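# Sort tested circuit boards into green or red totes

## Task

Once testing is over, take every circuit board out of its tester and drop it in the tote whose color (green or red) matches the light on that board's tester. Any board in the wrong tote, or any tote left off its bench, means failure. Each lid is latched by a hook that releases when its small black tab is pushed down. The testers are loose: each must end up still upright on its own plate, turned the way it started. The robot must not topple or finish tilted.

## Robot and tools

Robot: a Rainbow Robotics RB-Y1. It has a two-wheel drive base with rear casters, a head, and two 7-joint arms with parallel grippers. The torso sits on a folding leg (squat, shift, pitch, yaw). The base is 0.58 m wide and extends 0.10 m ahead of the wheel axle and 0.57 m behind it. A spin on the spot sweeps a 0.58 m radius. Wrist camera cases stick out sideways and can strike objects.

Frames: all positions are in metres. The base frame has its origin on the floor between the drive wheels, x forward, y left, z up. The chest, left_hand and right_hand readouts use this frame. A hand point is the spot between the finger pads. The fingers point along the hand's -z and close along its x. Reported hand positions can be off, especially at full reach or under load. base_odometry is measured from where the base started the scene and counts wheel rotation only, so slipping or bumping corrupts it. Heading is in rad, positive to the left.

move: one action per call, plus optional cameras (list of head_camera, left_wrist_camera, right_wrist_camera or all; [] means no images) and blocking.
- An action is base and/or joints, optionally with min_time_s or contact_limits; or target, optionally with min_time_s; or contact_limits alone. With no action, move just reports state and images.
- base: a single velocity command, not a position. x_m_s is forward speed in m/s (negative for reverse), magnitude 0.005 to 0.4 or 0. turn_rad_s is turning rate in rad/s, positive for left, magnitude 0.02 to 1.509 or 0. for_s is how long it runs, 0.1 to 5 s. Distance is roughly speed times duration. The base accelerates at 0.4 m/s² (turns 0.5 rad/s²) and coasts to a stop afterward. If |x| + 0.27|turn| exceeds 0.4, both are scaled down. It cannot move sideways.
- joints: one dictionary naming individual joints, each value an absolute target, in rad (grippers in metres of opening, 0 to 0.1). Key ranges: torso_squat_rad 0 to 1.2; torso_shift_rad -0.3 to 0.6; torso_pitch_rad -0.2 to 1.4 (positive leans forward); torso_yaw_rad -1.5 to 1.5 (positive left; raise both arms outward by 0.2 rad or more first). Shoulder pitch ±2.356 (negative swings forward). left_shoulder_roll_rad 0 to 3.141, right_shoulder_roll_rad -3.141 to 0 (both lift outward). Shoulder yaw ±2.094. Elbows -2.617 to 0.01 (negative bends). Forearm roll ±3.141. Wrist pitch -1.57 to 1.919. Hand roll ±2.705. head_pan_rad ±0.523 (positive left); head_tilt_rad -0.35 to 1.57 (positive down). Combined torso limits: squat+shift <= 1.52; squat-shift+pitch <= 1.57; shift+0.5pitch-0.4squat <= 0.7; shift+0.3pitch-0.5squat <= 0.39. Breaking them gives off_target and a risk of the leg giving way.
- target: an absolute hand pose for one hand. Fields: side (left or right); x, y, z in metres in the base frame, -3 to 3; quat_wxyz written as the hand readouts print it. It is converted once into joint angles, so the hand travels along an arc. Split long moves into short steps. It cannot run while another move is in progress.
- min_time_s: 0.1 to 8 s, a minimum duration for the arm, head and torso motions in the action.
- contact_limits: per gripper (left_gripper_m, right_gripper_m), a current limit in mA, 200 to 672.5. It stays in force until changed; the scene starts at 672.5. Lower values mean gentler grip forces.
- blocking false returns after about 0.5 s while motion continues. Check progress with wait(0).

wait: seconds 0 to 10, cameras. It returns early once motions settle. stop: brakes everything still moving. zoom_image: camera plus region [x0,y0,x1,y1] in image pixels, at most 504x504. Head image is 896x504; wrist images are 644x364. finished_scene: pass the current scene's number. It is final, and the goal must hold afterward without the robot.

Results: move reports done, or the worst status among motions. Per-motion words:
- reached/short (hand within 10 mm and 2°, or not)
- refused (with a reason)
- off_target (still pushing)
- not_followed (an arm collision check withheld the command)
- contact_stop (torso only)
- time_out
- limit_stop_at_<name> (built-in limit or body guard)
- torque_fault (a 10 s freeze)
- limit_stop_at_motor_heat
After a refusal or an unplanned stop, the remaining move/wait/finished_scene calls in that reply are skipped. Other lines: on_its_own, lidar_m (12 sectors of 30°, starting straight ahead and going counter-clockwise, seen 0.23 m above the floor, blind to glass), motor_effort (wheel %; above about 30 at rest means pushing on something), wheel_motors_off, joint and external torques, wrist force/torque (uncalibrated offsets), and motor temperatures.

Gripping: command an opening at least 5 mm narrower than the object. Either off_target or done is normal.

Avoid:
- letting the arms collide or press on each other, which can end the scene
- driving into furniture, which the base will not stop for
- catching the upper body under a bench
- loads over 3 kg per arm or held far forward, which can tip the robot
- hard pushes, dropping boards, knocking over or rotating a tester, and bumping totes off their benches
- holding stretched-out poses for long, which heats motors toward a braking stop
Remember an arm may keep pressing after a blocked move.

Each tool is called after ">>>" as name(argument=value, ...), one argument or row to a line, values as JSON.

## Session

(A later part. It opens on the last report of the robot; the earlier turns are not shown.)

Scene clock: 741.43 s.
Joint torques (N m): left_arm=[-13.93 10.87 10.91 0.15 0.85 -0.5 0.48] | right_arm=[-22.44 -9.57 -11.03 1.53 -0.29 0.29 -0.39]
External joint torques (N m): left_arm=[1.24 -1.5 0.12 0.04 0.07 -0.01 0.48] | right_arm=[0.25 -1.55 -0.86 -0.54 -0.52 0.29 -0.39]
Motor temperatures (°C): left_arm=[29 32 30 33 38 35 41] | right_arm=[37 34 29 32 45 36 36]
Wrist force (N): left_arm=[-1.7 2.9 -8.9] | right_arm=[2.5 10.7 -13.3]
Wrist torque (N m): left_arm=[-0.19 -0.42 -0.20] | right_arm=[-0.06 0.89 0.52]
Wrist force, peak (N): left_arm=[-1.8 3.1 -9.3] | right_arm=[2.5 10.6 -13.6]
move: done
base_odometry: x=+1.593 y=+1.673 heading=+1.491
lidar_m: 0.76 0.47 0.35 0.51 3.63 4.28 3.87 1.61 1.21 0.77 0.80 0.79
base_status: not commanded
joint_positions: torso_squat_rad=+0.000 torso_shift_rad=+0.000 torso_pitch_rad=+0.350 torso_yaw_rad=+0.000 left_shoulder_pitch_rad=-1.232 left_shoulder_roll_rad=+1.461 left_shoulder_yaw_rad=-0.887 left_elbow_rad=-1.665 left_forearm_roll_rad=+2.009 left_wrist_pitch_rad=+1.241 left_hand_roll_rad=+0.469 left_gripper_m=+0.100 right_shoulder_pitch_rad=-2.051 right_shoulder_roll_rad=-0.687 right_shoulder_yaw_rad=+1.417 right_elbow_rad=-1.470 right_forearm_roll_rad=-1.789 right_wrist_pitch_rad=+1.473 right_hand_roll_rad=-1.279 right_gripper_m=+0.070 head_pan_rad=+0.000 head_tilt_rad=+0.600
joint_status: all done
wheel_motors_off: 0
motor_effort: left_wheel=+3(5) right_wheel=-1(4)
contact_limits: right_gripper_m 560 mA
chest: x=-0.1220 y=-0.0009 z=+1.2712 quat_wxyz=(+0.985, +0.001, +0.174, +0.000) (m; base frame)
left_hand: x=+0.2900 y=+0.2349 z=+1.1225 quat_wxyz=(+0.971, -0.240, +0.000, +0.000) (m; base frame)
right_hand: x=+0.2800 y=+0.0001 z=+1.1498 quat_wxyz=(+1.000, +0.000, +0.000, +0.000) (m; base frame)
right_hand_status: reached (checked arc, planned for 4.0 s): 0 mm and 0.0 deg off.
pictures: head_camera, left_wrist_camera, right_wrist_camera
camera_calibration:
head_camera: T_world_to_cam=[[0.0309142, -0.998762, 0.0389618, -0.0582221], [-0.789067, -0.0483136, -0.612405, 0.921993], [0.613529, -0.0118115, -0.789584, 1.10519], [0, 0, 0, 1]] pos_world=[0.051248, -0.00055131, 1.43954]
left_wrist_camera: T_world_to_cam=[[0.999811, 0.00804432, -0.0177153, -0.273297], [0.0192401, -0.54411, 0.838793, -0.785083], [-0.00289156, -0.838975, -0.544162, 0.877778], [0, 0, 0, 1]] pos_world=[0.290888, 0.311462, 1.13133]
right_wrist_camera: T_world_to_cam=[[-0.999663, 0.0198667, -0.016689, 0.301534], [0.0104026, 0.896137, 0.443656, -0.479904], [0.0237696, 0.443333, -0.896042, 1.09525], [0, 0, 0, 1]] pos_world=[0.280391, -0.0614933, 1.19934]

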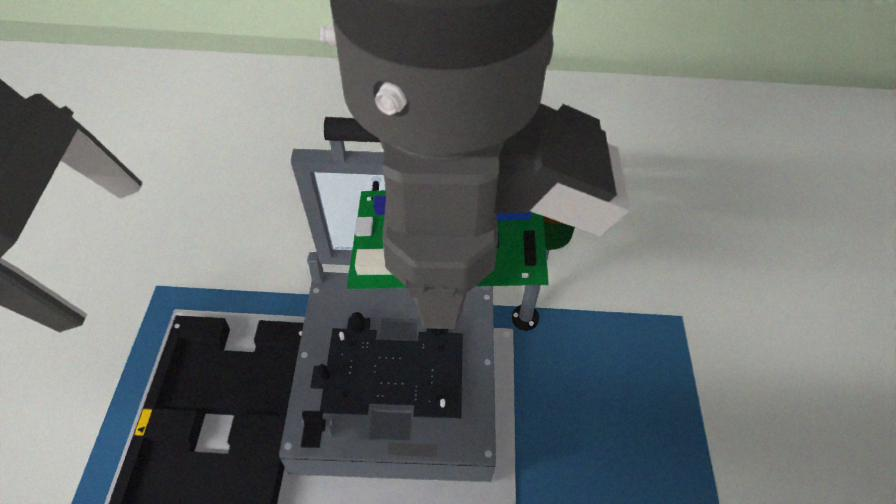

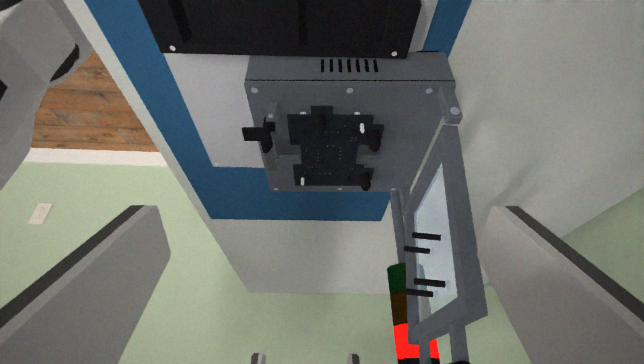

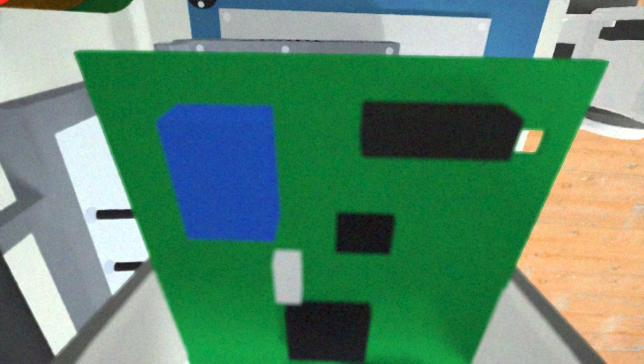

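>>> move(
  target={"side":"right","x":0.25,"y":-0.3,"z":1.15,"quat_wxyz":[1,0,0,0]},
  min_time_s=4,
  cameras=[],
)

>>> move(
  target={"side":"left","x":0.22,"y":0.12,"z":1.12,"quat_wxyz":[1,0,0,0]},
  min_time_s=4,
)

Scene clock: 757.73 s.
Joint torques (N m): left_arm=[-14.11 11.32 10.84 0.04 0.9 -0.51 0.46] | right_arm=[-12.17 -7.72 -8.86 1.6 -0.24 -0.4 0.26]
External joint torques (N m): left_arm=[1.06 -1.05 0.05 -0.07 0.12 -0.03 0.47] | right_arm=[2.4 -1.37 1.36 -0.73 -0.49 -0.38 0.26]
Motor temperatures (°C): left_arm=[29 32 30 33 38 35 41] | right_arm=[37 34 29 32 45 36 36]
Wrist force (N): left_arm=[-1.9 3.0 -8.8] | right_arm=[2.2 10.4 -13.2]
Wrist torque (N m): left_arm=[-0.21 -0.43 -0.19] | right_arm=[-0.01 0.86 0.51]
Wrist force, peak (N): left_arm=[-2.0 3.2 -9.2] | right_arm=[2.3 11.0 -13.7]
move: done
base_odometry: x=+1.593 y=+1.673 heading=+1.491
lidar_m: 0.76 0.47 0.35 0.51 3.63 4.28 3.88 1.61 1.22 0.77 0.80 0.79
base_status: not commanded
joint_positions: torso_squat_rad=+0.000 torso_shift_rad=+0.000 torso_pitch_rad=+0.350 torso_yaw_rad=+0.000 left_shoulder_pitch_rad=-1.232 left_shoulder_roll_rad=+1.461 left_shoulder_yaw_rad=-0.887 left_elbow_rad=-1.665 left_forearm_roll_rad=+2.009 left_wrist_pitch_rad=+1.241 left_hand_roll_rad=+0.469 left_gripper_m=+0.100 right_shoulder_pitch_rad=-1.835 right_shoulder_roll_rad=-1.626 right_shoulder_yaw_rad=+1.466 right_elbow_rad=-1.926 right_forearm_roll_rad=-1.804 right_wrist_pitch_rad=+1.388 right_hand_roll_rad=-0.749 right_gripper_m=+0.070 head_pan_rad=+0.000 head_tilt_rad=+0.600
joint_status: all done
wheel_motors_off: 0
motor_effort: left_wheel=+3(5) right_wheel=-1(4)
contact_limits: right_gripper_m 560 mA
chest: x=-0.1220 y=-0.0008 z=+1.2712 quat_wxyz=(+0.985, +0.001, +0.174, +0.000) (m; base frame)
left_hand: x=+0.2900 y=+0.2349 z=+1.1225 quat_wxyz=(+0.971, -0.240, +0.000, +0.000) (m; base frame)
right_hand: x=+0.2502 y=-0.2998 z=+1.1503 quat_wxyz=(+1.000, +0.000, -0.001, +0.000) (m; base frame)
right_hand_status: reached (checked arc, planned for 4.0 s): 0 mm and 0.1 deg off.
pictures: none
No camera images: "cameras" was empty.

Scene clock: 762.07 s.
Joint torques (N m): left_arm=[-16.59 4.56 8.47 -0.51 0.1 0.3 0.36] | right_arm=[-12.24 -7.67 -8.81 1.53 -0.24 -0.37 0.31]
External joint torques (N m): left_arm=[0.03 -2.02 -1.39 -0.54 0.05 0.34 0.36] | right_arm=[2.34 -1.32 1.41 -0.81 -0.49 -0.35 0.31]
Motor temperatures (°C): left_arm=[29 32 30 33 38 35 41] | right_arm=[37 34 29 32 45 36 36]
Wrist force (N): left_arm=[-1.7 -0.1 -9.8] | right_arm=[2.3 10.6 -13.5]
Wrist torque (N m): left_arm=[-0.03 -0.43 -0.24] | right_arm=[-0.04 0.88 0.54]
Wrist force, peak (N): left_arm=[-1.5 0.5 -10.1] | right_arm=[2.1 11.0 -13.3]
move: done
base_odometry: x=+1.593 y=+1.673 heading=+1.491
lidar_m: 0.76 0.47 0.35 0.51 3.63 4.29 3.88 1.61 1.22 0.77 0.80 0.79
base_status: not commanded
joint_positions: torso_squat_rad=+0.000 torso_shift_rad=+0.000 torso_pitch_rad=+0.350 torso_yaw_rad=+0.000 left_shoulder_pitch_rad=-1.622 left_shoulder_roll_rad=+1.089 left_shoulder_yaw_rad=-1.100 left_elbow_rad=-2.051 left_forearm_roll_rad=+1.575 left_wrist_pitch_rad=+1.586 left_hand_roll_rad=+1.382 left_gripper_m=+0.100 right_shoulder_pitch_rad=-1.835 right_shoulder_roll_rad=-1.626 right_shoulder_yaw_rad=+1.466 right_elbow_rad=-1.926 right_forearm_roll_rad=-1.804 right_wrist_pitch_rad=+1.388 right_hand_roll_rad=-0.749 right_gripper_m=+0.070 head_pan_rad=+0.000 head_tilt_rad=+0.600
joint_status: all done
wheel_motors_off: 0
motor_effort: left_wheel=+2(5) right_wheel=-3(4)
contact_limits: right_gripper_m 560 mA
chest: x=-0.1220 y=-0.0008 z=+1.2712 quat_wxyz=(+0.985, +0.001, +0.174, +0.000) (m; base frame)
left_hand: x=+0.2200 y=+0.1202 z=+1.1203 quat_wxyz=(+1.000, -0.001, -0.001, +0.000) (m; base frame)
left_hand_status: reached (checked arc, planned for 4.0 s): 0 mm and 0.1 deg off.
right_hand: x=+0.2502 y=-0.2998 z=+1.1503 quat_wxyz=(+1.000, +0.000, -0.001, +0.000) (m; base frame)
pictures: head_camera, left_wrist_camera, right_wrist_camera
camera_calibration:
head_camera: T_world_to_cam=[[0.0309281, -0.99876, 0.0390197, -0.0582589], [-0.789066, -0.04836, -0.612402, 0.921991], [0.613529, -0.0118487, -0.789583, 1.10519], [0, 0, 0, 1]] pos_world=[0.051248, -0.00050408, 1.43954]
left_wrist_camera: T_world_to_cam=[[0.99983, 0.0150539, -0.0106069, -0.211256], [0.0183192, -0.871865, 0.489403, -0.413255], [-0.00188039, -0.489514, -0.871993, 1.10514], [0, 0, 0, 1]] pos_world=[0.220869, 0.183858, 1.16368]
right_wrist_camera: T_world_to_cam=[[-0.999624, 0.020164, -0.0185938, 0.28002], [0.0098202, 0.896074, 0.443797, -0.211114], [0.0256101, 0.443447, -0.895935, 1.22878], [0, 0, 0, 1]] pos_world=[0.250518, -0.361371, 1.1998]

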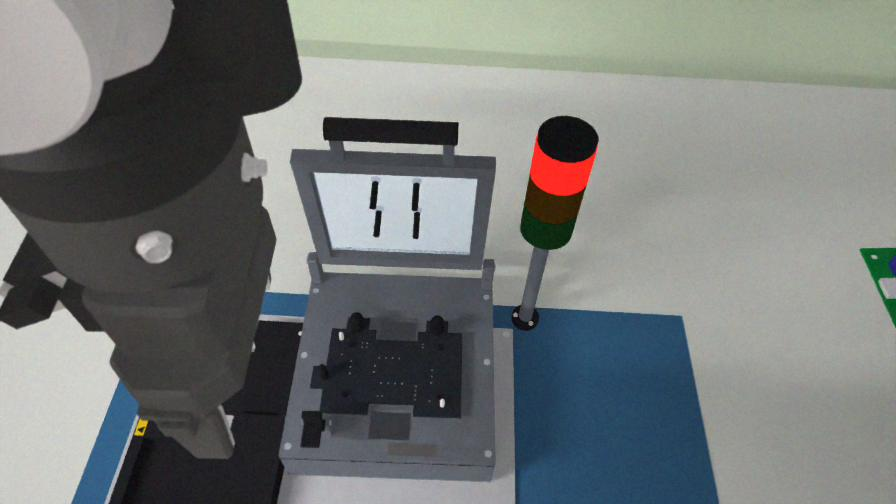

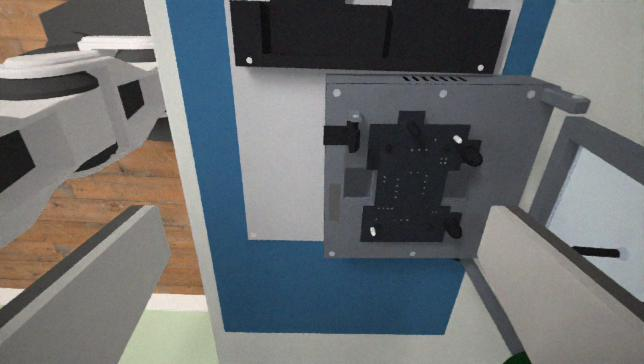

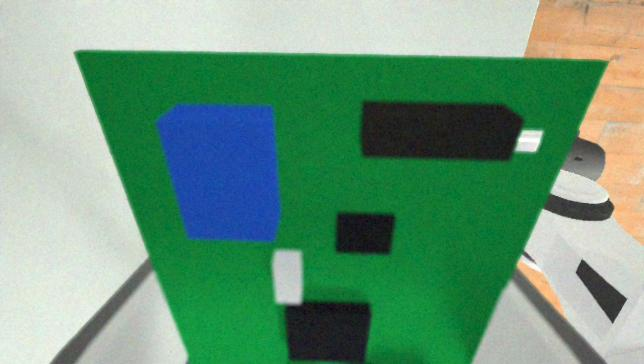

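>>> move(
  target={"side":"left","x":0.195,"y":0.041,"z":1.0,"quat_wxyz":[1,0,0,0]},
  min_time_s=4,
)

>>> zoom_image(
  camera="left_wrist_camera",
  region=[250, 60, 550, 364],
)

Scene clock: 780.97 s.
Joint torques (N m): left_arm=[-14.89 3.14 8.22 -1.22 0.05 -0.37 0.45] | right_arm=[-12.28 -7.79 -8.92 1.56 -0.18 -0.41 0.22]
External joint torques (N m): left_arm=[2.26 -1.7 -1.44 1.32 -0.01 -0.33 0.45] | right_arm=[2.29 -1.44 1.31 -0.78 -0.43 -0.39 0.22]
Motor temperatures (°C): left_arm=[30 32 30 33 38 35 41] | right_arm=[36 34 29 32 45 36 36]
Wrist force (N): left_arm=[-1.8 -0.2 -9.8] | right_arm=[1.9 10.5 -13.4]
Wrist torque (N m): left_arm=[0.01 -0.46 -0.25] | right_arm=[-0.01 0.82 0.53]
Wrist force, peak (N): left_arm=[-2.1 0.1 -10.2] | right_arm=[2.0 10.8 -13.6]
move: done
base_odometry: x=+1.593 y=+1.673 heading=+1.491
lidar_m: 0.76 0.46 0.35 0.51 3.62 4.29 3.87 1.60 1.21 0.76 0.80 0.78
base_status: not commanded
joint_positions: torso_squat_rad=+0.000 torso_shift_rad=+0.000 torso_pitch_rad=+0.350 torso_yaw_rad=+0.000 left_shoulder_pitch_rad=-1.501 left_shoulder_roll_rad=+0.733 left_shoulder_yaw_rad=-1.308 left_elbow_rad=-1.906 left_forearm_roll_rad=+1.254 left_wrist_pitch_rad=+1.454 left_hand_roll_rad=+1.556 left_gripper_m=+0.100 right_shoulder_pitch_rad=-1.835 right_shoulder_roll_rad=-1.626 right_shoulder_yaw_rad=+1.466 right_elbow_rad=-1.926 right_forearm_roll_rad=-1.804 right_wrist_pitch_rad=+1.388 right_hand_roll_rad=-0.749 right_gripper_m=+0.070 head_pan_rad=+0.000 head_tilt_rad=+0.600
joint_status: all done
wheel_motors_off: 0
motor_effort: left_wheel=+4(5) right_wheel=-1(4)
contact_limits: right_gripper_m 560 mA
chest: x=-0.1220 y=-0.0008 z=+1.2712 quat_wxyz=(+0.985, +0.001, +0.174, +0.000) (m; base frame)
left_hand: x=+0.1952 y=+0.0411 z=+1.0003 quat_wxyz=(+1.000, +0.000, +0.000, +0.000) (m; base frame)
left_hand_status: reached (checked arc, planned for 4.0 s): 0 mm and 0.0 deg off.
right_hand: x=+0.2502 y=-0.2998 z=+1.1503 quat_wxyz=(+1.000, +0.000, -0.001, +0.000) (m; base frame)
pictures: head_camera, left_wrist_camera, right_wrist_camera
camera_calibration:
head_camera: T_world_to_cam=[[0.0309288, -0.99876, 0.0390202, -0.0582592], [-0.789066, -0.0483609, -0.612402, 0.921991], [0.613529, -0.0118486, -0.789583, 1.10519], [0, 0, 0, 1]] pos_world=[0.0512478, -0.000503623, 1.43954]
left_wrist_camera: T_world_to_cam=[[0.999811, 0.0155022, -0.0117311, -0.185365], [0.0192582, -0.872242, 0.488696, -0.422506], [-0.00265648, -0.488829, -0.872376, 0.962216], [0, 0, 0, 1]] pos_world=[0.196023, 0.104705, 1.04372]
right_wrist_camera: T_world_to_cam=[[-0.999624, 0.0201633, -0.0185951, 0.280021], [0.00981906, 0.896074, 0.443797, -0.211114], [0.025611, 0.443447, -0.895935, 1.22878], [0, 0, 0, 1]] pos_world=[0.250519, -0.361371, 1.1998]

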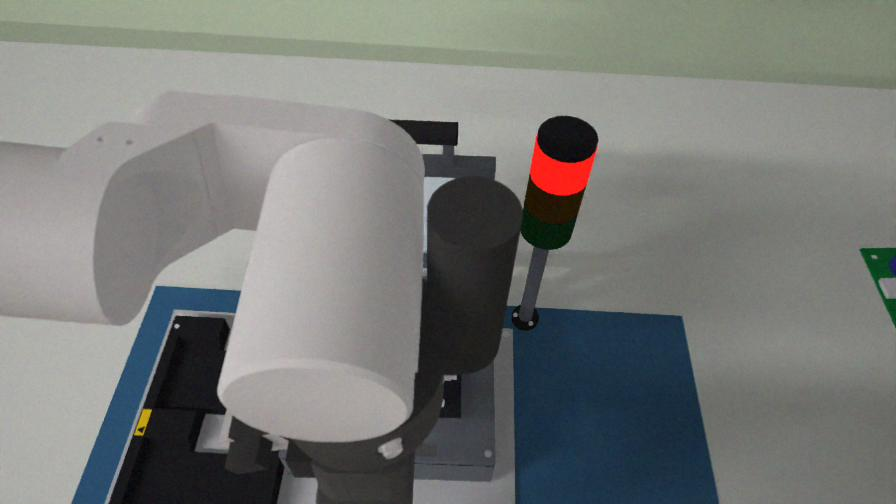

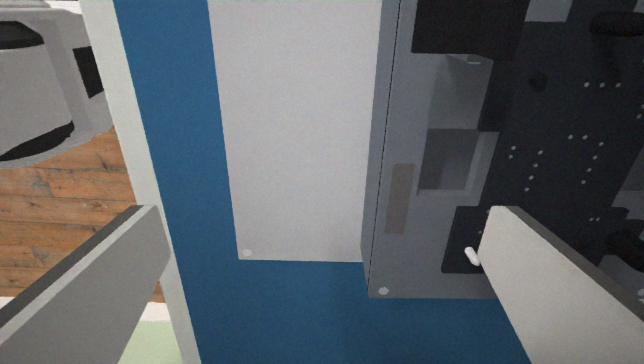

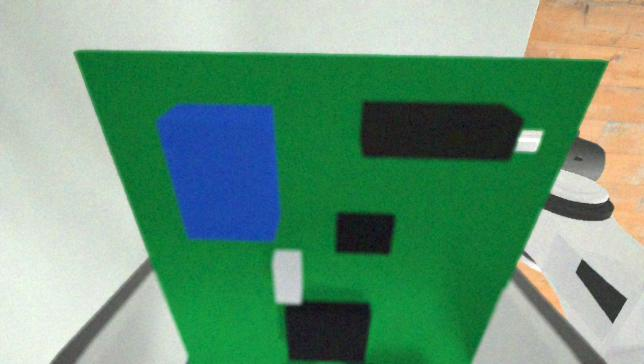

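Scaled by 1.658 from the camera's 644x364 image, which has a finer 920x520 frame.

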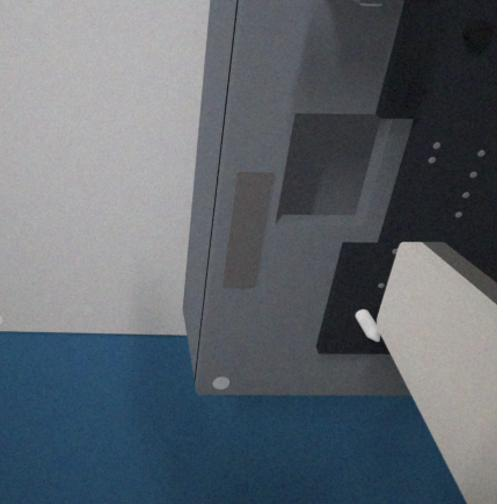

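>>> move(
  target={"side":"left","x":0.1965,"y":0.040,"z":0.95,"quat_wxyz":[1,0,0,0]},
  min_time_s=3,
  cameras=[],
)

>>> move(
  target={"side":"left","x":0.1965,"y":0.040,"z":0.934,"quat_wxyz":[1,0,0,0]},
  min_time_s=2,
  cameras=["left_wrist_camera"],
)

Scene clock: 792.73 s.
Joint torques (N m): left_arm=[-14.74 2.63 8.01 -1.76 0.04 -0.37 -0.23] | right_arm=[-12.17 -7.67 -8.82 1.6 -0.24 -0.34 0.27]
External joint torques (N m): left_arm=[2.3 -1.78 -1.29 1.42 -0.01 -0.33 -0.23] | right_arm=[2.41 -1.32 1.41 -0.73 -0.49 -0.32 0.27]
Motor temperatures (°C): left_arm=[30 32 30 33 38 35 41] | right_arm=[36 34 29 32 45 36 36]
Wrist force (N): left_arm=[-1.6 -0.2 -9.6] | right_arm=[2.1 10.8 -13.2]
Wrist torque (N m): left_arm=[-0.01 -0.42 -0.25] | right_arm=[-0.06 0.85 0.52]
Wrist force, peak (N): left_arm=[-1.9 -0.2 -10.1] | right_arm=[2.2 10.8 -13.7]
move: done
base_odometry: x=+1.593 y=+1.673 heading=+1.491
lidar_m: 0.76 0.47 0.35 0.51 3.63 4.28 3.87 1.61 1.21 0.76 0.80 0.79
base_status: not commanded
joint_positions: torso_squat_rad=+0.000 torso_shift_rad=+0.000 torso_pitch_rad=+0.350 torso_yaw_rad=+0.000 left_shoulder_pitch_rad=-1.426 left_shoulder_roll_rad=+0.676 left_shoulder_yaw_rad=-1.374 left_elbow_rad=-1.801 left_forearm_roll_rad=+1.156 left_wrist_pitch_rad=+1.369 left_hand_roll_rad=+1.518 left_gripper_m=+0.100 right_shoulder_pitch_rad=-1.835 right_shoulder_roll_rad=-1.626 right_shoulder_yaw_rad=+1.466 right_elbow_rad=-1.926 right_forearm_roll_rad=-1.804 right_wrist_pitch_rad=+1.388 right_hand_roll_rad=-0.749 right_gripper_m=+0.070 head_pan_rad=+0.000 head_tilt_rad=+0.600
joint_status: all done
wheel_motors_off: 0
motor_effort: left_wheel=+3(5) right_wheel=-2(3)
contact_limits: right_gripper_m 560 mA
chest: x=-0.1220 y=-0.0008 z=+1.2712 quat_wxyz=(+0.985, +0.001, +0.174, +0.000) (m; base frame)
left_hand: x=+0.1965 y=+0.0403 z=+0.9505 quat_wxyz=(+1.000, +0.000, -0.001, +0.000) (m; base frame)
left_hand_status: reached (checked arc, planned for 3.0 s): 1 mm and 0.1 deg off.
right_hand: x=+0.2502 y=-0.2998 z=+1.1503 quat_wxyz=(+1.000, +0.000, -0.001, +0.000) (m; base frame)
pictures: none
No camera images: "cameras" was empty.

Scene clock: 795.07 s.
Joint torques (N m): left_arm=[-14.88 2.47 7.93 -1.98 0.09 -0.34 -0.2] | right_arm=[-12.04 -7.55 -8.9 1.67 -0.22 -0.42 0.24]
External joint torques (N m): left_arm=[2.11 -1.78 -1.22 1.36 0.03 -0.3 -0.2] | right_arm=[2.53 -1.2 1.32 -0.66 -0.47 -0.4 0.24]
Motor temperatures (°C): left_arm=[30 32 30 33 38 35 41] | right_arm=[36 34 29 32 45 36 36]
Wrist force (N): left_arm=[-1.7 -0.1 -9.5] | right_arm=[2.1 10.6 -13.3]
Wrist torque (N m): left_arm=[-0.01 -0.43 -0.26] | right_arm=[-0.03 0.83 0.53]
Wrist force, peak (N): left_arm=[-2.1 0.0 -10.0] | right_arm=[2.1 10.9 -13.5]
move: done
base_odometry: x=+1.593 y=+1.673 heading=+1.491
lidar_m: 0.76 0.47 0.35 0.51 3.63 4.29 3.87 1.61 1.22 0.77 0.80 0.79
base_status: not commanded
joint_positions: torso_squat_rad=+0.000 torso_shift_rad=+0.000 torso_pitch_rad=+0.350 torso_yaw_rad=+0.000 left_shoulder_pitch_rad=-1.403 left_shoulder_roll_rad=+0.655 left_shoulder_yaw_rad=-1.393 left_elbow_rad=-1.760 left_forearm_roll_rad=+1.129 left_wrist_pitch_rad=+1.340 left_hand_roll_rad=+1.504 left_gripper_m=+0.100 right_shoulder_pitch_rad=-1.835 right_shoulder_roll_rad=-1.626 right_shoulder_yaw_rad=+1.466 right_elbow_rad=-1.926 right_forearm_roll_rad=-1.804 right_wrist_pitch_rad=+1.388 right_hand_roll_rad=-0.749 right_gripper_m=+0.070 head_pan_rad=+0.000 head_tilt_rad=+0.600
joint_status: all done
wheel_motors_off: 0
motor_effort: left_wheel=+4(4) right_wheel=-2(4)
contact_limits: right_gripper_m 560 mA
chest: x=-0.1220 y=-0.0008 z=+1.2712 quat_wxyz=(+0.985, +0.001, +0.174, +0.000) (m; base frame)
left_hand: x=+0.1967 y=+0.0400 z=+0.9342 quat_wxyz=(+1.000, +0.000, +0.000, +0.000) (m; base frame)
left_hand_status: reached (checked arc, planned for 2.0 s): 0 mm and 0.0 deg off.
right_hand: x=+0.2502 y=-0.2998 z=+1.1503 quat_wxyz=(+1.000, +0.000, -0.001, +0.000) (m; base frame)
pictures: left_wrist_camera
camera_calibration:
left_wrist_camera: T_world_to_cam=[[0.999806, 0.0156824, -0.0118868, -0.187558], [0.0194915, -0.872265, 0.488645, -0.39117], [-0.00270532, -0.488782, -0.872402, 0.904145], [0, 0, 0, 1]] pos_world=[0.197592, 0.103668, 0.977691]

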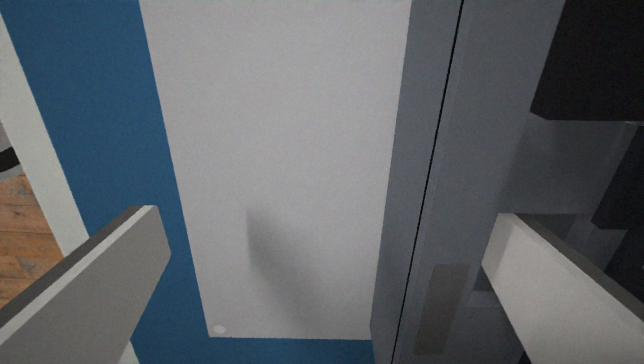

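>>> move(
  target={"side":"left","x":0.172,"y":0.040,"z":0.934,"quat_wxyz":[1,0,0,0]},
  min_time_s=4,
  cameras=["left_wrist_camera"],
)

>>> move(
  target={"side":"left","x":0.150,"y":0.040,"z":0.934,"quat_wxyz":[1,0,0,0]},
  min_time_s=4,
  cameras=["left_wrist_camera","head_camera"],
)

Scene clock: 820.47 s.
Joint torques (N m): left_arm=[-10.08 4.49 4.16 -5.92 2.57 1.67 0.72] | right_arm=[-12.5 -7.76 -8.93 1.61 -0.27 -0.33 0.34]
External joint torques (N m): left_arm=[6.11 0.56 -4.81 -2.27 2.51 1.71 0.72] | right_arm=[2.07 -1.41 1.3 -0.72 -0.51 -0.31 0.34]
Motor temperatures (°C): left_arm=[29 32 30 33 38 35 41] | right_arm=[36 34 29 32 45 36 36]
Wrist force (N): left_arm=[9.2 -6.0 -11.1] | right_arm=[2.0 10.5 -13.2]
Wrist torque (N m): left_arm=[-0.12 -0.66 -0.56] | right_arm=[-0.01 0.83 0.53]
Wrist force, peak (N): left_arm=[7.9 1.4 -17.8] | right_arm=[2.0 10.8 -13.6]
move: done
base_odometry: x=+1.593 y=+1.673 heading=+1.491
lidar_m: 0.76 0.47 0.35 0.51 3.63 4.29 3.87 1.61 1.21 0.77 0.80 0.79
base_status: not commanded
joint_positions: torso_squat_rad=+0.000 torso_shift_rad=+0.000 torso_pitch_rad=+0.350 torso_yaw_rad=+0.000 left_shoulder_pitch_rad=-1.387 left_shoulder_roll_rad=+0.663 left_shoulder_yaw_rad=-1.410 left_elbow_rad=-1.847 left_forearm_roll_rad=+1.097 left_wrist_pitch_rad=+1.355 left_hand_roll_rad=+1.580 left_gripper_m=+0.100 right_shoulder_pitch_rad=-1.835 right_shoulder_roll_rad=-1.626 right_shoulder_yaw_rad=+1.466 right_elbow_rad=-1.926 right_forearm_roll_rad=-1.804 right_wrist_pitch_rad=+1.388 right_hand_roll_rad=-0.749 right_gripper_m=+0.070 head_pan_rad=+0.000 head_tilt_rad=+0.600
joint_status: all done
wheel_motors_off: 0
motor_effort: left_wheel=+3(4) right_wheel=-2(4)
contact_limits: right_gripper_m 560 mA
chest: x=-0.1219 y=-0.0008 z=+1.2712 quat_wxyz=(+0.985, +0.000, +0.174, +0.000) (m; base frame)
left_hand: x=+0.1737 y=+0.0393 z=+0.9343 quat_wxyz=(+1.000, -0.001, +0.002, -0.001) (m; base frame)
left_hand_status: reached (checked arc, planned for 4.0 s): 2 mm and 0.3 deg off.
right_hand: x=+0.2503 y=-0.2997 z=+1.1502 quat_wxyz=(+1.000, +0.000, -0.001, +0.000) (m; base frame)
pictures: left_wrist_camera
camera_calibration:
left_wrist_camera: T_world_to_cam=[[0.999768, 0.0143659, -0.0160674, -0.160529], [0.0204008, -0.871245, 0.490423, -0.393243], [-0.00695326, -0.490637, -0.871336, 0.903657], [0, 0, 0, 1]] pos_world=[0.174798, 0.103063, 0.977665]

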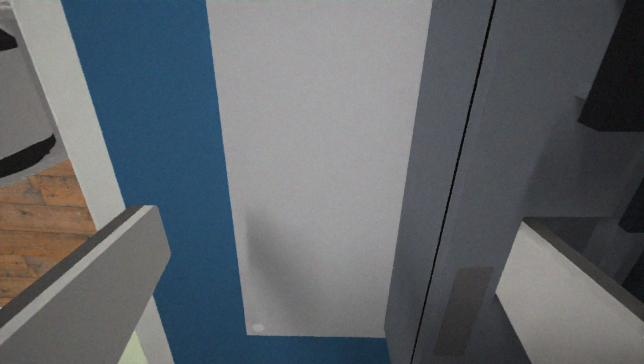

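Scene clock: 824.80 s.
Joint torques (N m): left_arm=[-9.45 3.74 4.24 -6.53 2.76 1.26 0.67] | right_arm=[-12.16 -7.39 -8.63 1.61 -0.17 -0.38 0.32]
External joint torques (N m): left_arm=[5.96 0.12 -4.48 -2.56 2.69 1.31 0.67] | right_arm=[2.42 -1.04 1.6 -0.72 -0.42 -0.36 0.32]
Motor temperatures (°C): left_arm=[29 32 30 33 38 35 41] | right_arm=[36 34 29 32 45 36 36]
Wrist force (N): left_arm=[10.1 -5.6 -11.1] | right_arm=[2.3 10.7 -13.2]
Wrist torque (N m): left_arm=[-0.07 -0.57 -0.55] | right_arm=[-0.04 0.88 0.52]
Wrist force, peak (N): left_arm=[8.4 0.2 -17.2] | right_arm=[2.1 10.8 -13.5]
move: done
base_odometry: x=+1.593 y=+1.673 heading=+1.491
lidar_m: 0.76 0.47 0.35 0.51 3.63 4.29 3.87 1.62 1.22 0.77 0.80 0.79
base_status: not commanded
joint_positions: torso_squat_rad=+0.000 torso_shift_rad=+0.000 torso_pitch_rad=+0.350 torso_yaw_rad=+0.000 left_shoulder_pitch_rad=-1.371 left_shoulder_roll_rad=+0.666 left_shoulder_yaw_rad=-1.430 left_elbow_rad=-1.927 left_forearm_roll_rad=+1.059 left_wrist_pitch_rad=+1.374 left_hand_roll_rad=+1.658 left_gripper_m=+0.100 right_shoulder_pitch_rad=-1.835 right_shoulder_roll_rad=-1.626 right_shoulder_yaw_rad=+1.466 right_elbow_rad=-1.926 right_forearm_roll_rad=-1.804 right_wrist_pitch_rad=+1.388 right_hand_roll_rad=-0.749 right_gripper_m=+0.070 head_pan_rad=+0.000 head_tilt_rad=+0.600
joint_status: all done
wheel_motors_off: 0
motor_effort: left_wheel=+3(5) right_wheel=-1(4)
contact_limits: right_gripper_m 560 mA
chest: x=-0.1219 y=-0.0008 z=+1.2712 quat_wxyz=(+0.985, +0.000, +0.174, +0.000) (m; base frame)
left_hand: x=+0.1516 y=+0.0393 z=+0.9345 quat_wxyz=(+1.000, -0.001, +0.002, +0.000) (m; base frame)
left_hand_status: reached (checked arc, planned for 4.0 s): 2 mm and 0.2 deg off.
right_hand: x=+0.2503 y=-0.2997 z=+1.1502 quat_wxyz=(+1.000, +0.000, -0.001, +0.000) (m; base frame)
pictures: head_camera, left_wrist_camera
camera_calibration:
head_camera: T_world_to_cam=[[0.0309228, -0.998759, 0.0390526, -0.0582814], [-0.789151, -0.0483744, -0.612292, 0.921937], [0.613421, -0.0118846, -0.789667, 1.10519], [0, 0, 0, 1]] pos_world=[0.0514037, -0.000476096, 1.4395]
left_wrist_camera: T_world_to_cam=[[0.999771, 0.0146364, -0.0156182, -0.138936], [0.020419, -0.871021, 0.490822, -0.393253], [-0.00641988, -0.491028, -0.87112, 0.903385], [0, 0, 0, 1]] pos_world=[0.152733, 0.103089, 0.977804]

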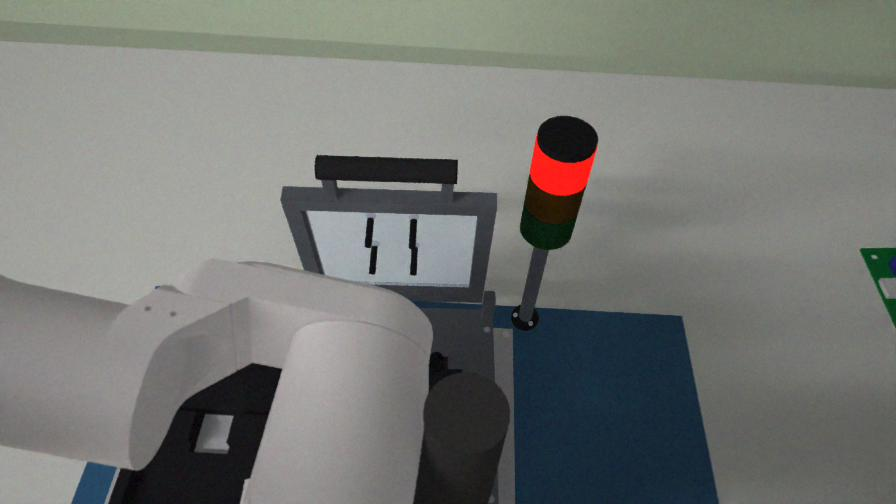

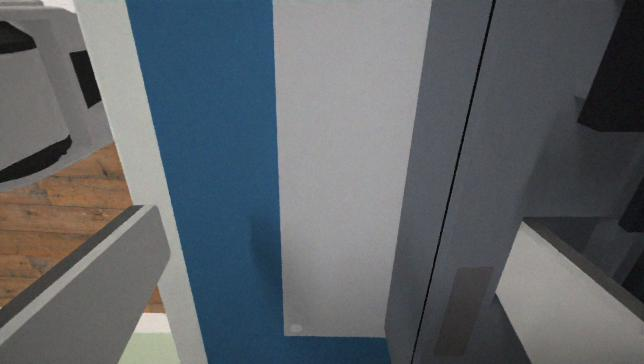

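>>> move(
  target={"side":"left","x":0.157,"y":0.040,"z":0.938,"quat_wxyz":[1,0,0,0]},
  min_time_s=2,
  cameras=[],
)

>>> move(
  target={"side":"left","x":0.157,"y":0.040,"z":1.05,"quat_wxyz":[1,0,0,0]},
  min_time_s=3,
  cameras=[],
)

>>> move(
  target={"side":"left","x":0.29,"y":0.235,"z":1.1225,"quat_wxyz":[0.97,-0.24,0,0]},
  min_time_s=4,
  cameras=["head_camera","left_wrist_camera"],
)

>>> zoom_image(
  camera="head_camera",
  region=[200, 200, 600, 500],
)

>>> zoom_image(
  camera="left_wrist_camera",
  region=[150, 0, 500, 250],
)

Scene clock: 837.93 s.
Joint torques (N m): left_arm=[-15.78 5.17 10.08 -2.45 0.48 0.29 -0.26] | right_arm=[-12.25 -7.55 -8.91 1.77 -0.16 -0.34 0.35]
External joint torques (N m): left_arm=[-0.19 1.45 1.29 1.41 0.42 0.33 -0.26] | right_arm=[2.32 -1.2 1.32 -0.56 -0.4 -0.32 0.35]
Motor temperatures (°C): left_arm=[29 32 30 33 38 35 41] | right_arm=[35 34 29 32 45 36 36]
Wrist force (N): left_arm=[-1.9 -0.1 -10.3] | right_arm=[2.1 10.7 -13.2]
Wrist torque (N m): left_arm=[-0.02 -0.47 -0.26] | right_arm=[-0.03 0.86 0.53]
Wrist force, peak (N): left_arm=[7.0 -6.8 -14.4] | right_arm=[2.5 10.9 -13.5]
move: done
base_odometry: x=+1.593 y=+1.673 heading=+1.491
lidar_m: 0.76 0.47 0.35 0.52 3.62 4.28 3.87 1.62 1.21 0.77 0.81 0.79
base_status: not commanded
joint_positions: torso_squat_rad=+0.000 torso_shift_rad=+0.000 torso_pitch_rad=+0.350 torso_yaw_rad=+0.000 left_shoulder_pitch_rad=-1.380 left_shoulder_roll_rad=+0.670 left_shoulder_yaw_rad=-1.423 left_elbow_rad=-1.920 left_forearm_roll_rad=+1.071 left_wrist_pitch_rad=+1.378 left_hand_roll_rad=+1.647 left_gripper_m=+0.100 right_shoulder_pitch_rad=-1.835 right_shoulder_roll_rad=-1.626 right_shoulder_yaw_rad=+1.466 right_elbow_rad=-1.926 right_forearm_roll_rad=-1.804 right_wrist_pitch_rad=+1.388 right_hand_roll_rad=-0.749 right_gripper_m=+0.070 head_pan_rad=+0.000 head_tilt_rad=+0.600
joint_status: all done
wheel_motors_off: 0
motor_effort: left_wheel=+4(5) right_wheel=-3(4)
contact_limits: right_gripper_m 560 mA
chest: x=-0.1219 y=-0.0008 z=+1.2712 quat_wxyz=(+0.985, +0.000, +0.174, +0.000) (m; base frame)
left_hand: x=+0.1566 y=+0.0399 z=+0.9379 quat_wxyz=(+1.000, +0.000, +0.000, +0.000) (m; base frame)
left_hand_status: reached (checked arc, planned for 2.0 s): 0 mm and 0.0 deg off.
right_hand: x=+0.2503 y=-0.2997 z=+1.1502 quat_wxyz=(+1.000, +0.000, -0.001, +0.000) (m; base frame)
pictures: none
No camera images: "cameras" was empty.

Scene clock: 841.27 s.
Joint torques (N m): left_arm=[-15.87 5.9 10.59 -2.38 0.39 0.31 0.41] | right_arm=[-12.27 -7.53 -8.64 1.61 -0.32 -0.41 0.28]
External joint torques (N m): left_arm=[0.15 1.25 1.18 -0.41 0.32 0.35 0.41] | right_arm=[2.3 -1.18 1.59 -0.72 -0.57 -0.39 0.28]
Motor temperatures (°C): left_arm=[29 32 30 33 38 35 41] | right_arm=[35 34 29 32 45 36 36]
Wrist force (N): left_arm=[-1.8 -0.2 -9.5] | right_arm=[2.0 10.6 -13.0]
Wrist torque (N m): left_arm=[-0.01 -0.47 -0.28] | right_arm=[-0.04 0.84 0.53]
Wrist force, peak (N): left_arm=[-2.4 -5.4 -10.4] | right_arm=[2.0 10.7 -13.6]
move: done
base_odometry: x=+1.593 y=+1.673 heading=+1.491
lidar_m: 0.76 0.46 0.35 0.50 3.63 4.29 3.87 1.60 1.22 0.78 0.80 0.79
base_status: not commanded
joint_positions: torso_squat_rad=+0.000 torso_shift_rad=+0.000 torso_pitch_rad=+0.350 torso_yaw_rad=+0.000 left_shoulder_pitch_rad=-1.563 left_shoulder_roll_rad=+0.770 left_shoulder_yaw_rad=-1.242 left_elbow_rad=-2.115 left_forearm_roll_rad=+1.341 left_wrist_pitch_rad=+1.557 left_hand_roll_rad=+1.724 left_gripper_m=+0.100 right_shoulder_pitch_rad=-1.835 right_shoulder_roll_rad=-1.626 right_shoulder_yaw_rad=+1.466 right_elbow_rad=-1.926 right_forearm_roll_rad=-1.804 right_wrist_pitch_rad=+1.388 right_hand_roll_rad=-0.749 right_gripper_m=+0.070 head_pan_rad=+0.000 head_tilt_rad=+0.600
joint_status: all done
wheel_motors_off: 0
motor_effort: left_wheel=+3(5) right_wheel=-4(4)
contact_limits: right_gripper_m 560 mA
chest: x=-0.1219 y=-0.0008 z=+1.2712 quat_wxyz=(+0.985, +0.000, +0.174, +0.000) (m; base frame)
left_hand: x=+0.1569 y=+0.0399 z=+1.0497 quat_wxyz=(+1.000, +0.000, +0.000, +0.000) (m; base frame)
left_hand_status: reached (checked arc, planned for 3.0 s): 0 mm and 0.0 deg off.
right_hand: x=+0.2503 y=-0.2997 z=+1.1502 quat_wxyz=(+1.000, +0.000, -0.001, +0.000) (m; base frame)
pictures: none
No camera images: "cameras" was empty.

Scene clock: 845.60 s.
Joint torques (N m): left_arm=[-13.11 12.76 11.93 1.18 1.03 -0.72 -0.24] | right_arm=[-12.44 -7.6 -9 1.74 -0.29 -0.35 0.23]
External joint torques (N m): left_arm=[2.05 0.58 1.16 0.93 0.25 -0.24 -0.23] | right_arm=[2.14 -1.25 1.23 -0.59 -0.54 -0.33 0.23]
Motor temperatures (°C): left_arm=[29 32 30 33 38 35 41] | right_arm=[35 34 29 32 45 36 36]
Wrist force (N): left_arm=[-1.8 2.9 -8.9] | right_arm=[2.3 10.6 -13.5]
Wrist torque (N m): left_arm=[-0.19 -0.43 -0.20] | right_arm=[-0.03 0.86 0.54]
Wrist force, peak (N): left_arm=[-1.3 0.4 -10.2] | right_arm=[1.9 10.8 -13.7]
move: done
base_odometry: x=+1.593 y=+1.673 heading=+1.491
lidar_m: 0.76 0.47 0.35 0.51 3.62 4.28 3.87 1.61 1.22 0.77 0.80 0.78
base_status: not commanded
joint_positions: torso_squat_rad=+0.000 torso_shift_rad=+0.000 torso_pitch_rad=+0.350 torso_yaw_rad=+0.000 left_shoulder_pitch_rad=-1.259 left_shoulder_roll_rad=+1.472 left_shoulder_yaw_rad=-0.927 left_elbow_rad=-1.667 left_forearm_roll_rad=+2.026 left_wrist_pitch_rad=+1.225 left_hand_roll_rad=+0.463 left_gripper_m=+0.100 right_shoulder_pitch_rad=-1.835 right_shoulder_roll_rad=-1.626 right_shoulder_yaw_rad=+1.466 right_elbow_rad=-1.926 right_forearm_roll_rad=-1.804 right_wrist_pitch_rad=+1.388 right_hand_roll_rad=-0.749 right_gripper_m=+0.070 head_pan_rad=+0.000 head_tilt_rad=+0.600
joint_status: all done
wheel_motors_off: 0
motor_effort: left_wheel=+4(5) right_wheel=-2(4)
contact_limits: right_gripper_m 560 mA
chest: x=-0.1219 y=-0.0008 z=+1.2712 quat_wxyz=(+0.985, +0.000, +0.174, +0.000) (m; base frame)
left_hand: x=+0.2898 y=+0.2347 z=+1.1226 quat_wxyz=(+0.971, -0.240, +0.000, +0.000) (m; base frame)
left_hand_status: reached (checked arc, planned for 4.0 s): 0 mm and 0.1 deg off.
right_hand: x=+0.2503 y=-0.2997 z=+1.1502 quat_wxyz=(+1.000, +0.000, -0.001, +0.000) (m; base frame)
pictures: head_camera, left_wrist_camera
camera_calibration:
head_camera: T_world_to_cam=[[0.030936, -0.998757, 0.0390872, -0.0582976], [-0.789126, -0.0484065, -0.612321, 0.921951], [0.613451, -0.011902, -0.789643, 1.10519], [0, 0, 0, 1]] pos_world=[0.0513589, -0.000442705, 1.43951]
left_wrist_camera: T_world_to_cam=[[0.99982, 0.00802792, -0.0172012, -0.273655], [0.0188011, -0.543723, 0.839054, -0.785455], [-0.00261681, -0.839227, -0.543776, 0.877188], [0, 0, 0, 1]] pos_world=[0.290669, 0.311287, 1.13133]

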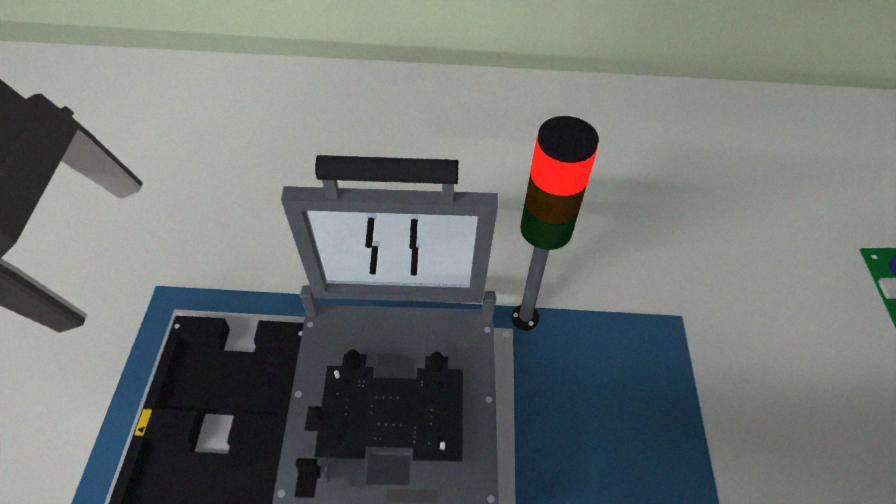

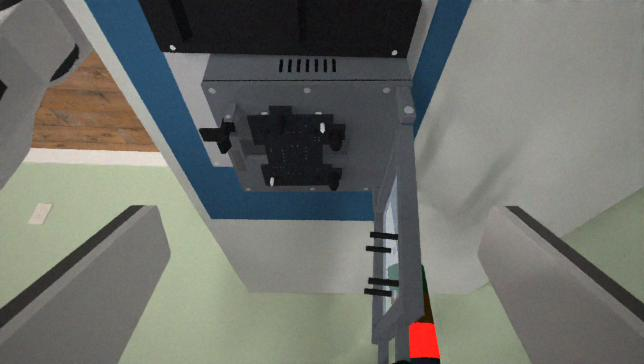

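Scaled by 1.260 from the camera's 896x504 image, which has a finer 1280x720 frame.

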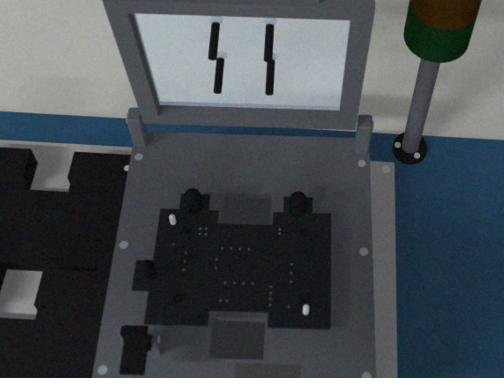

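Scaled by 1.440 from the camera's 644x364 image, which has a finer 920x520 frame.

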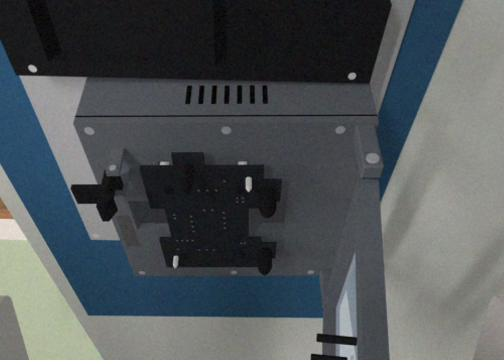

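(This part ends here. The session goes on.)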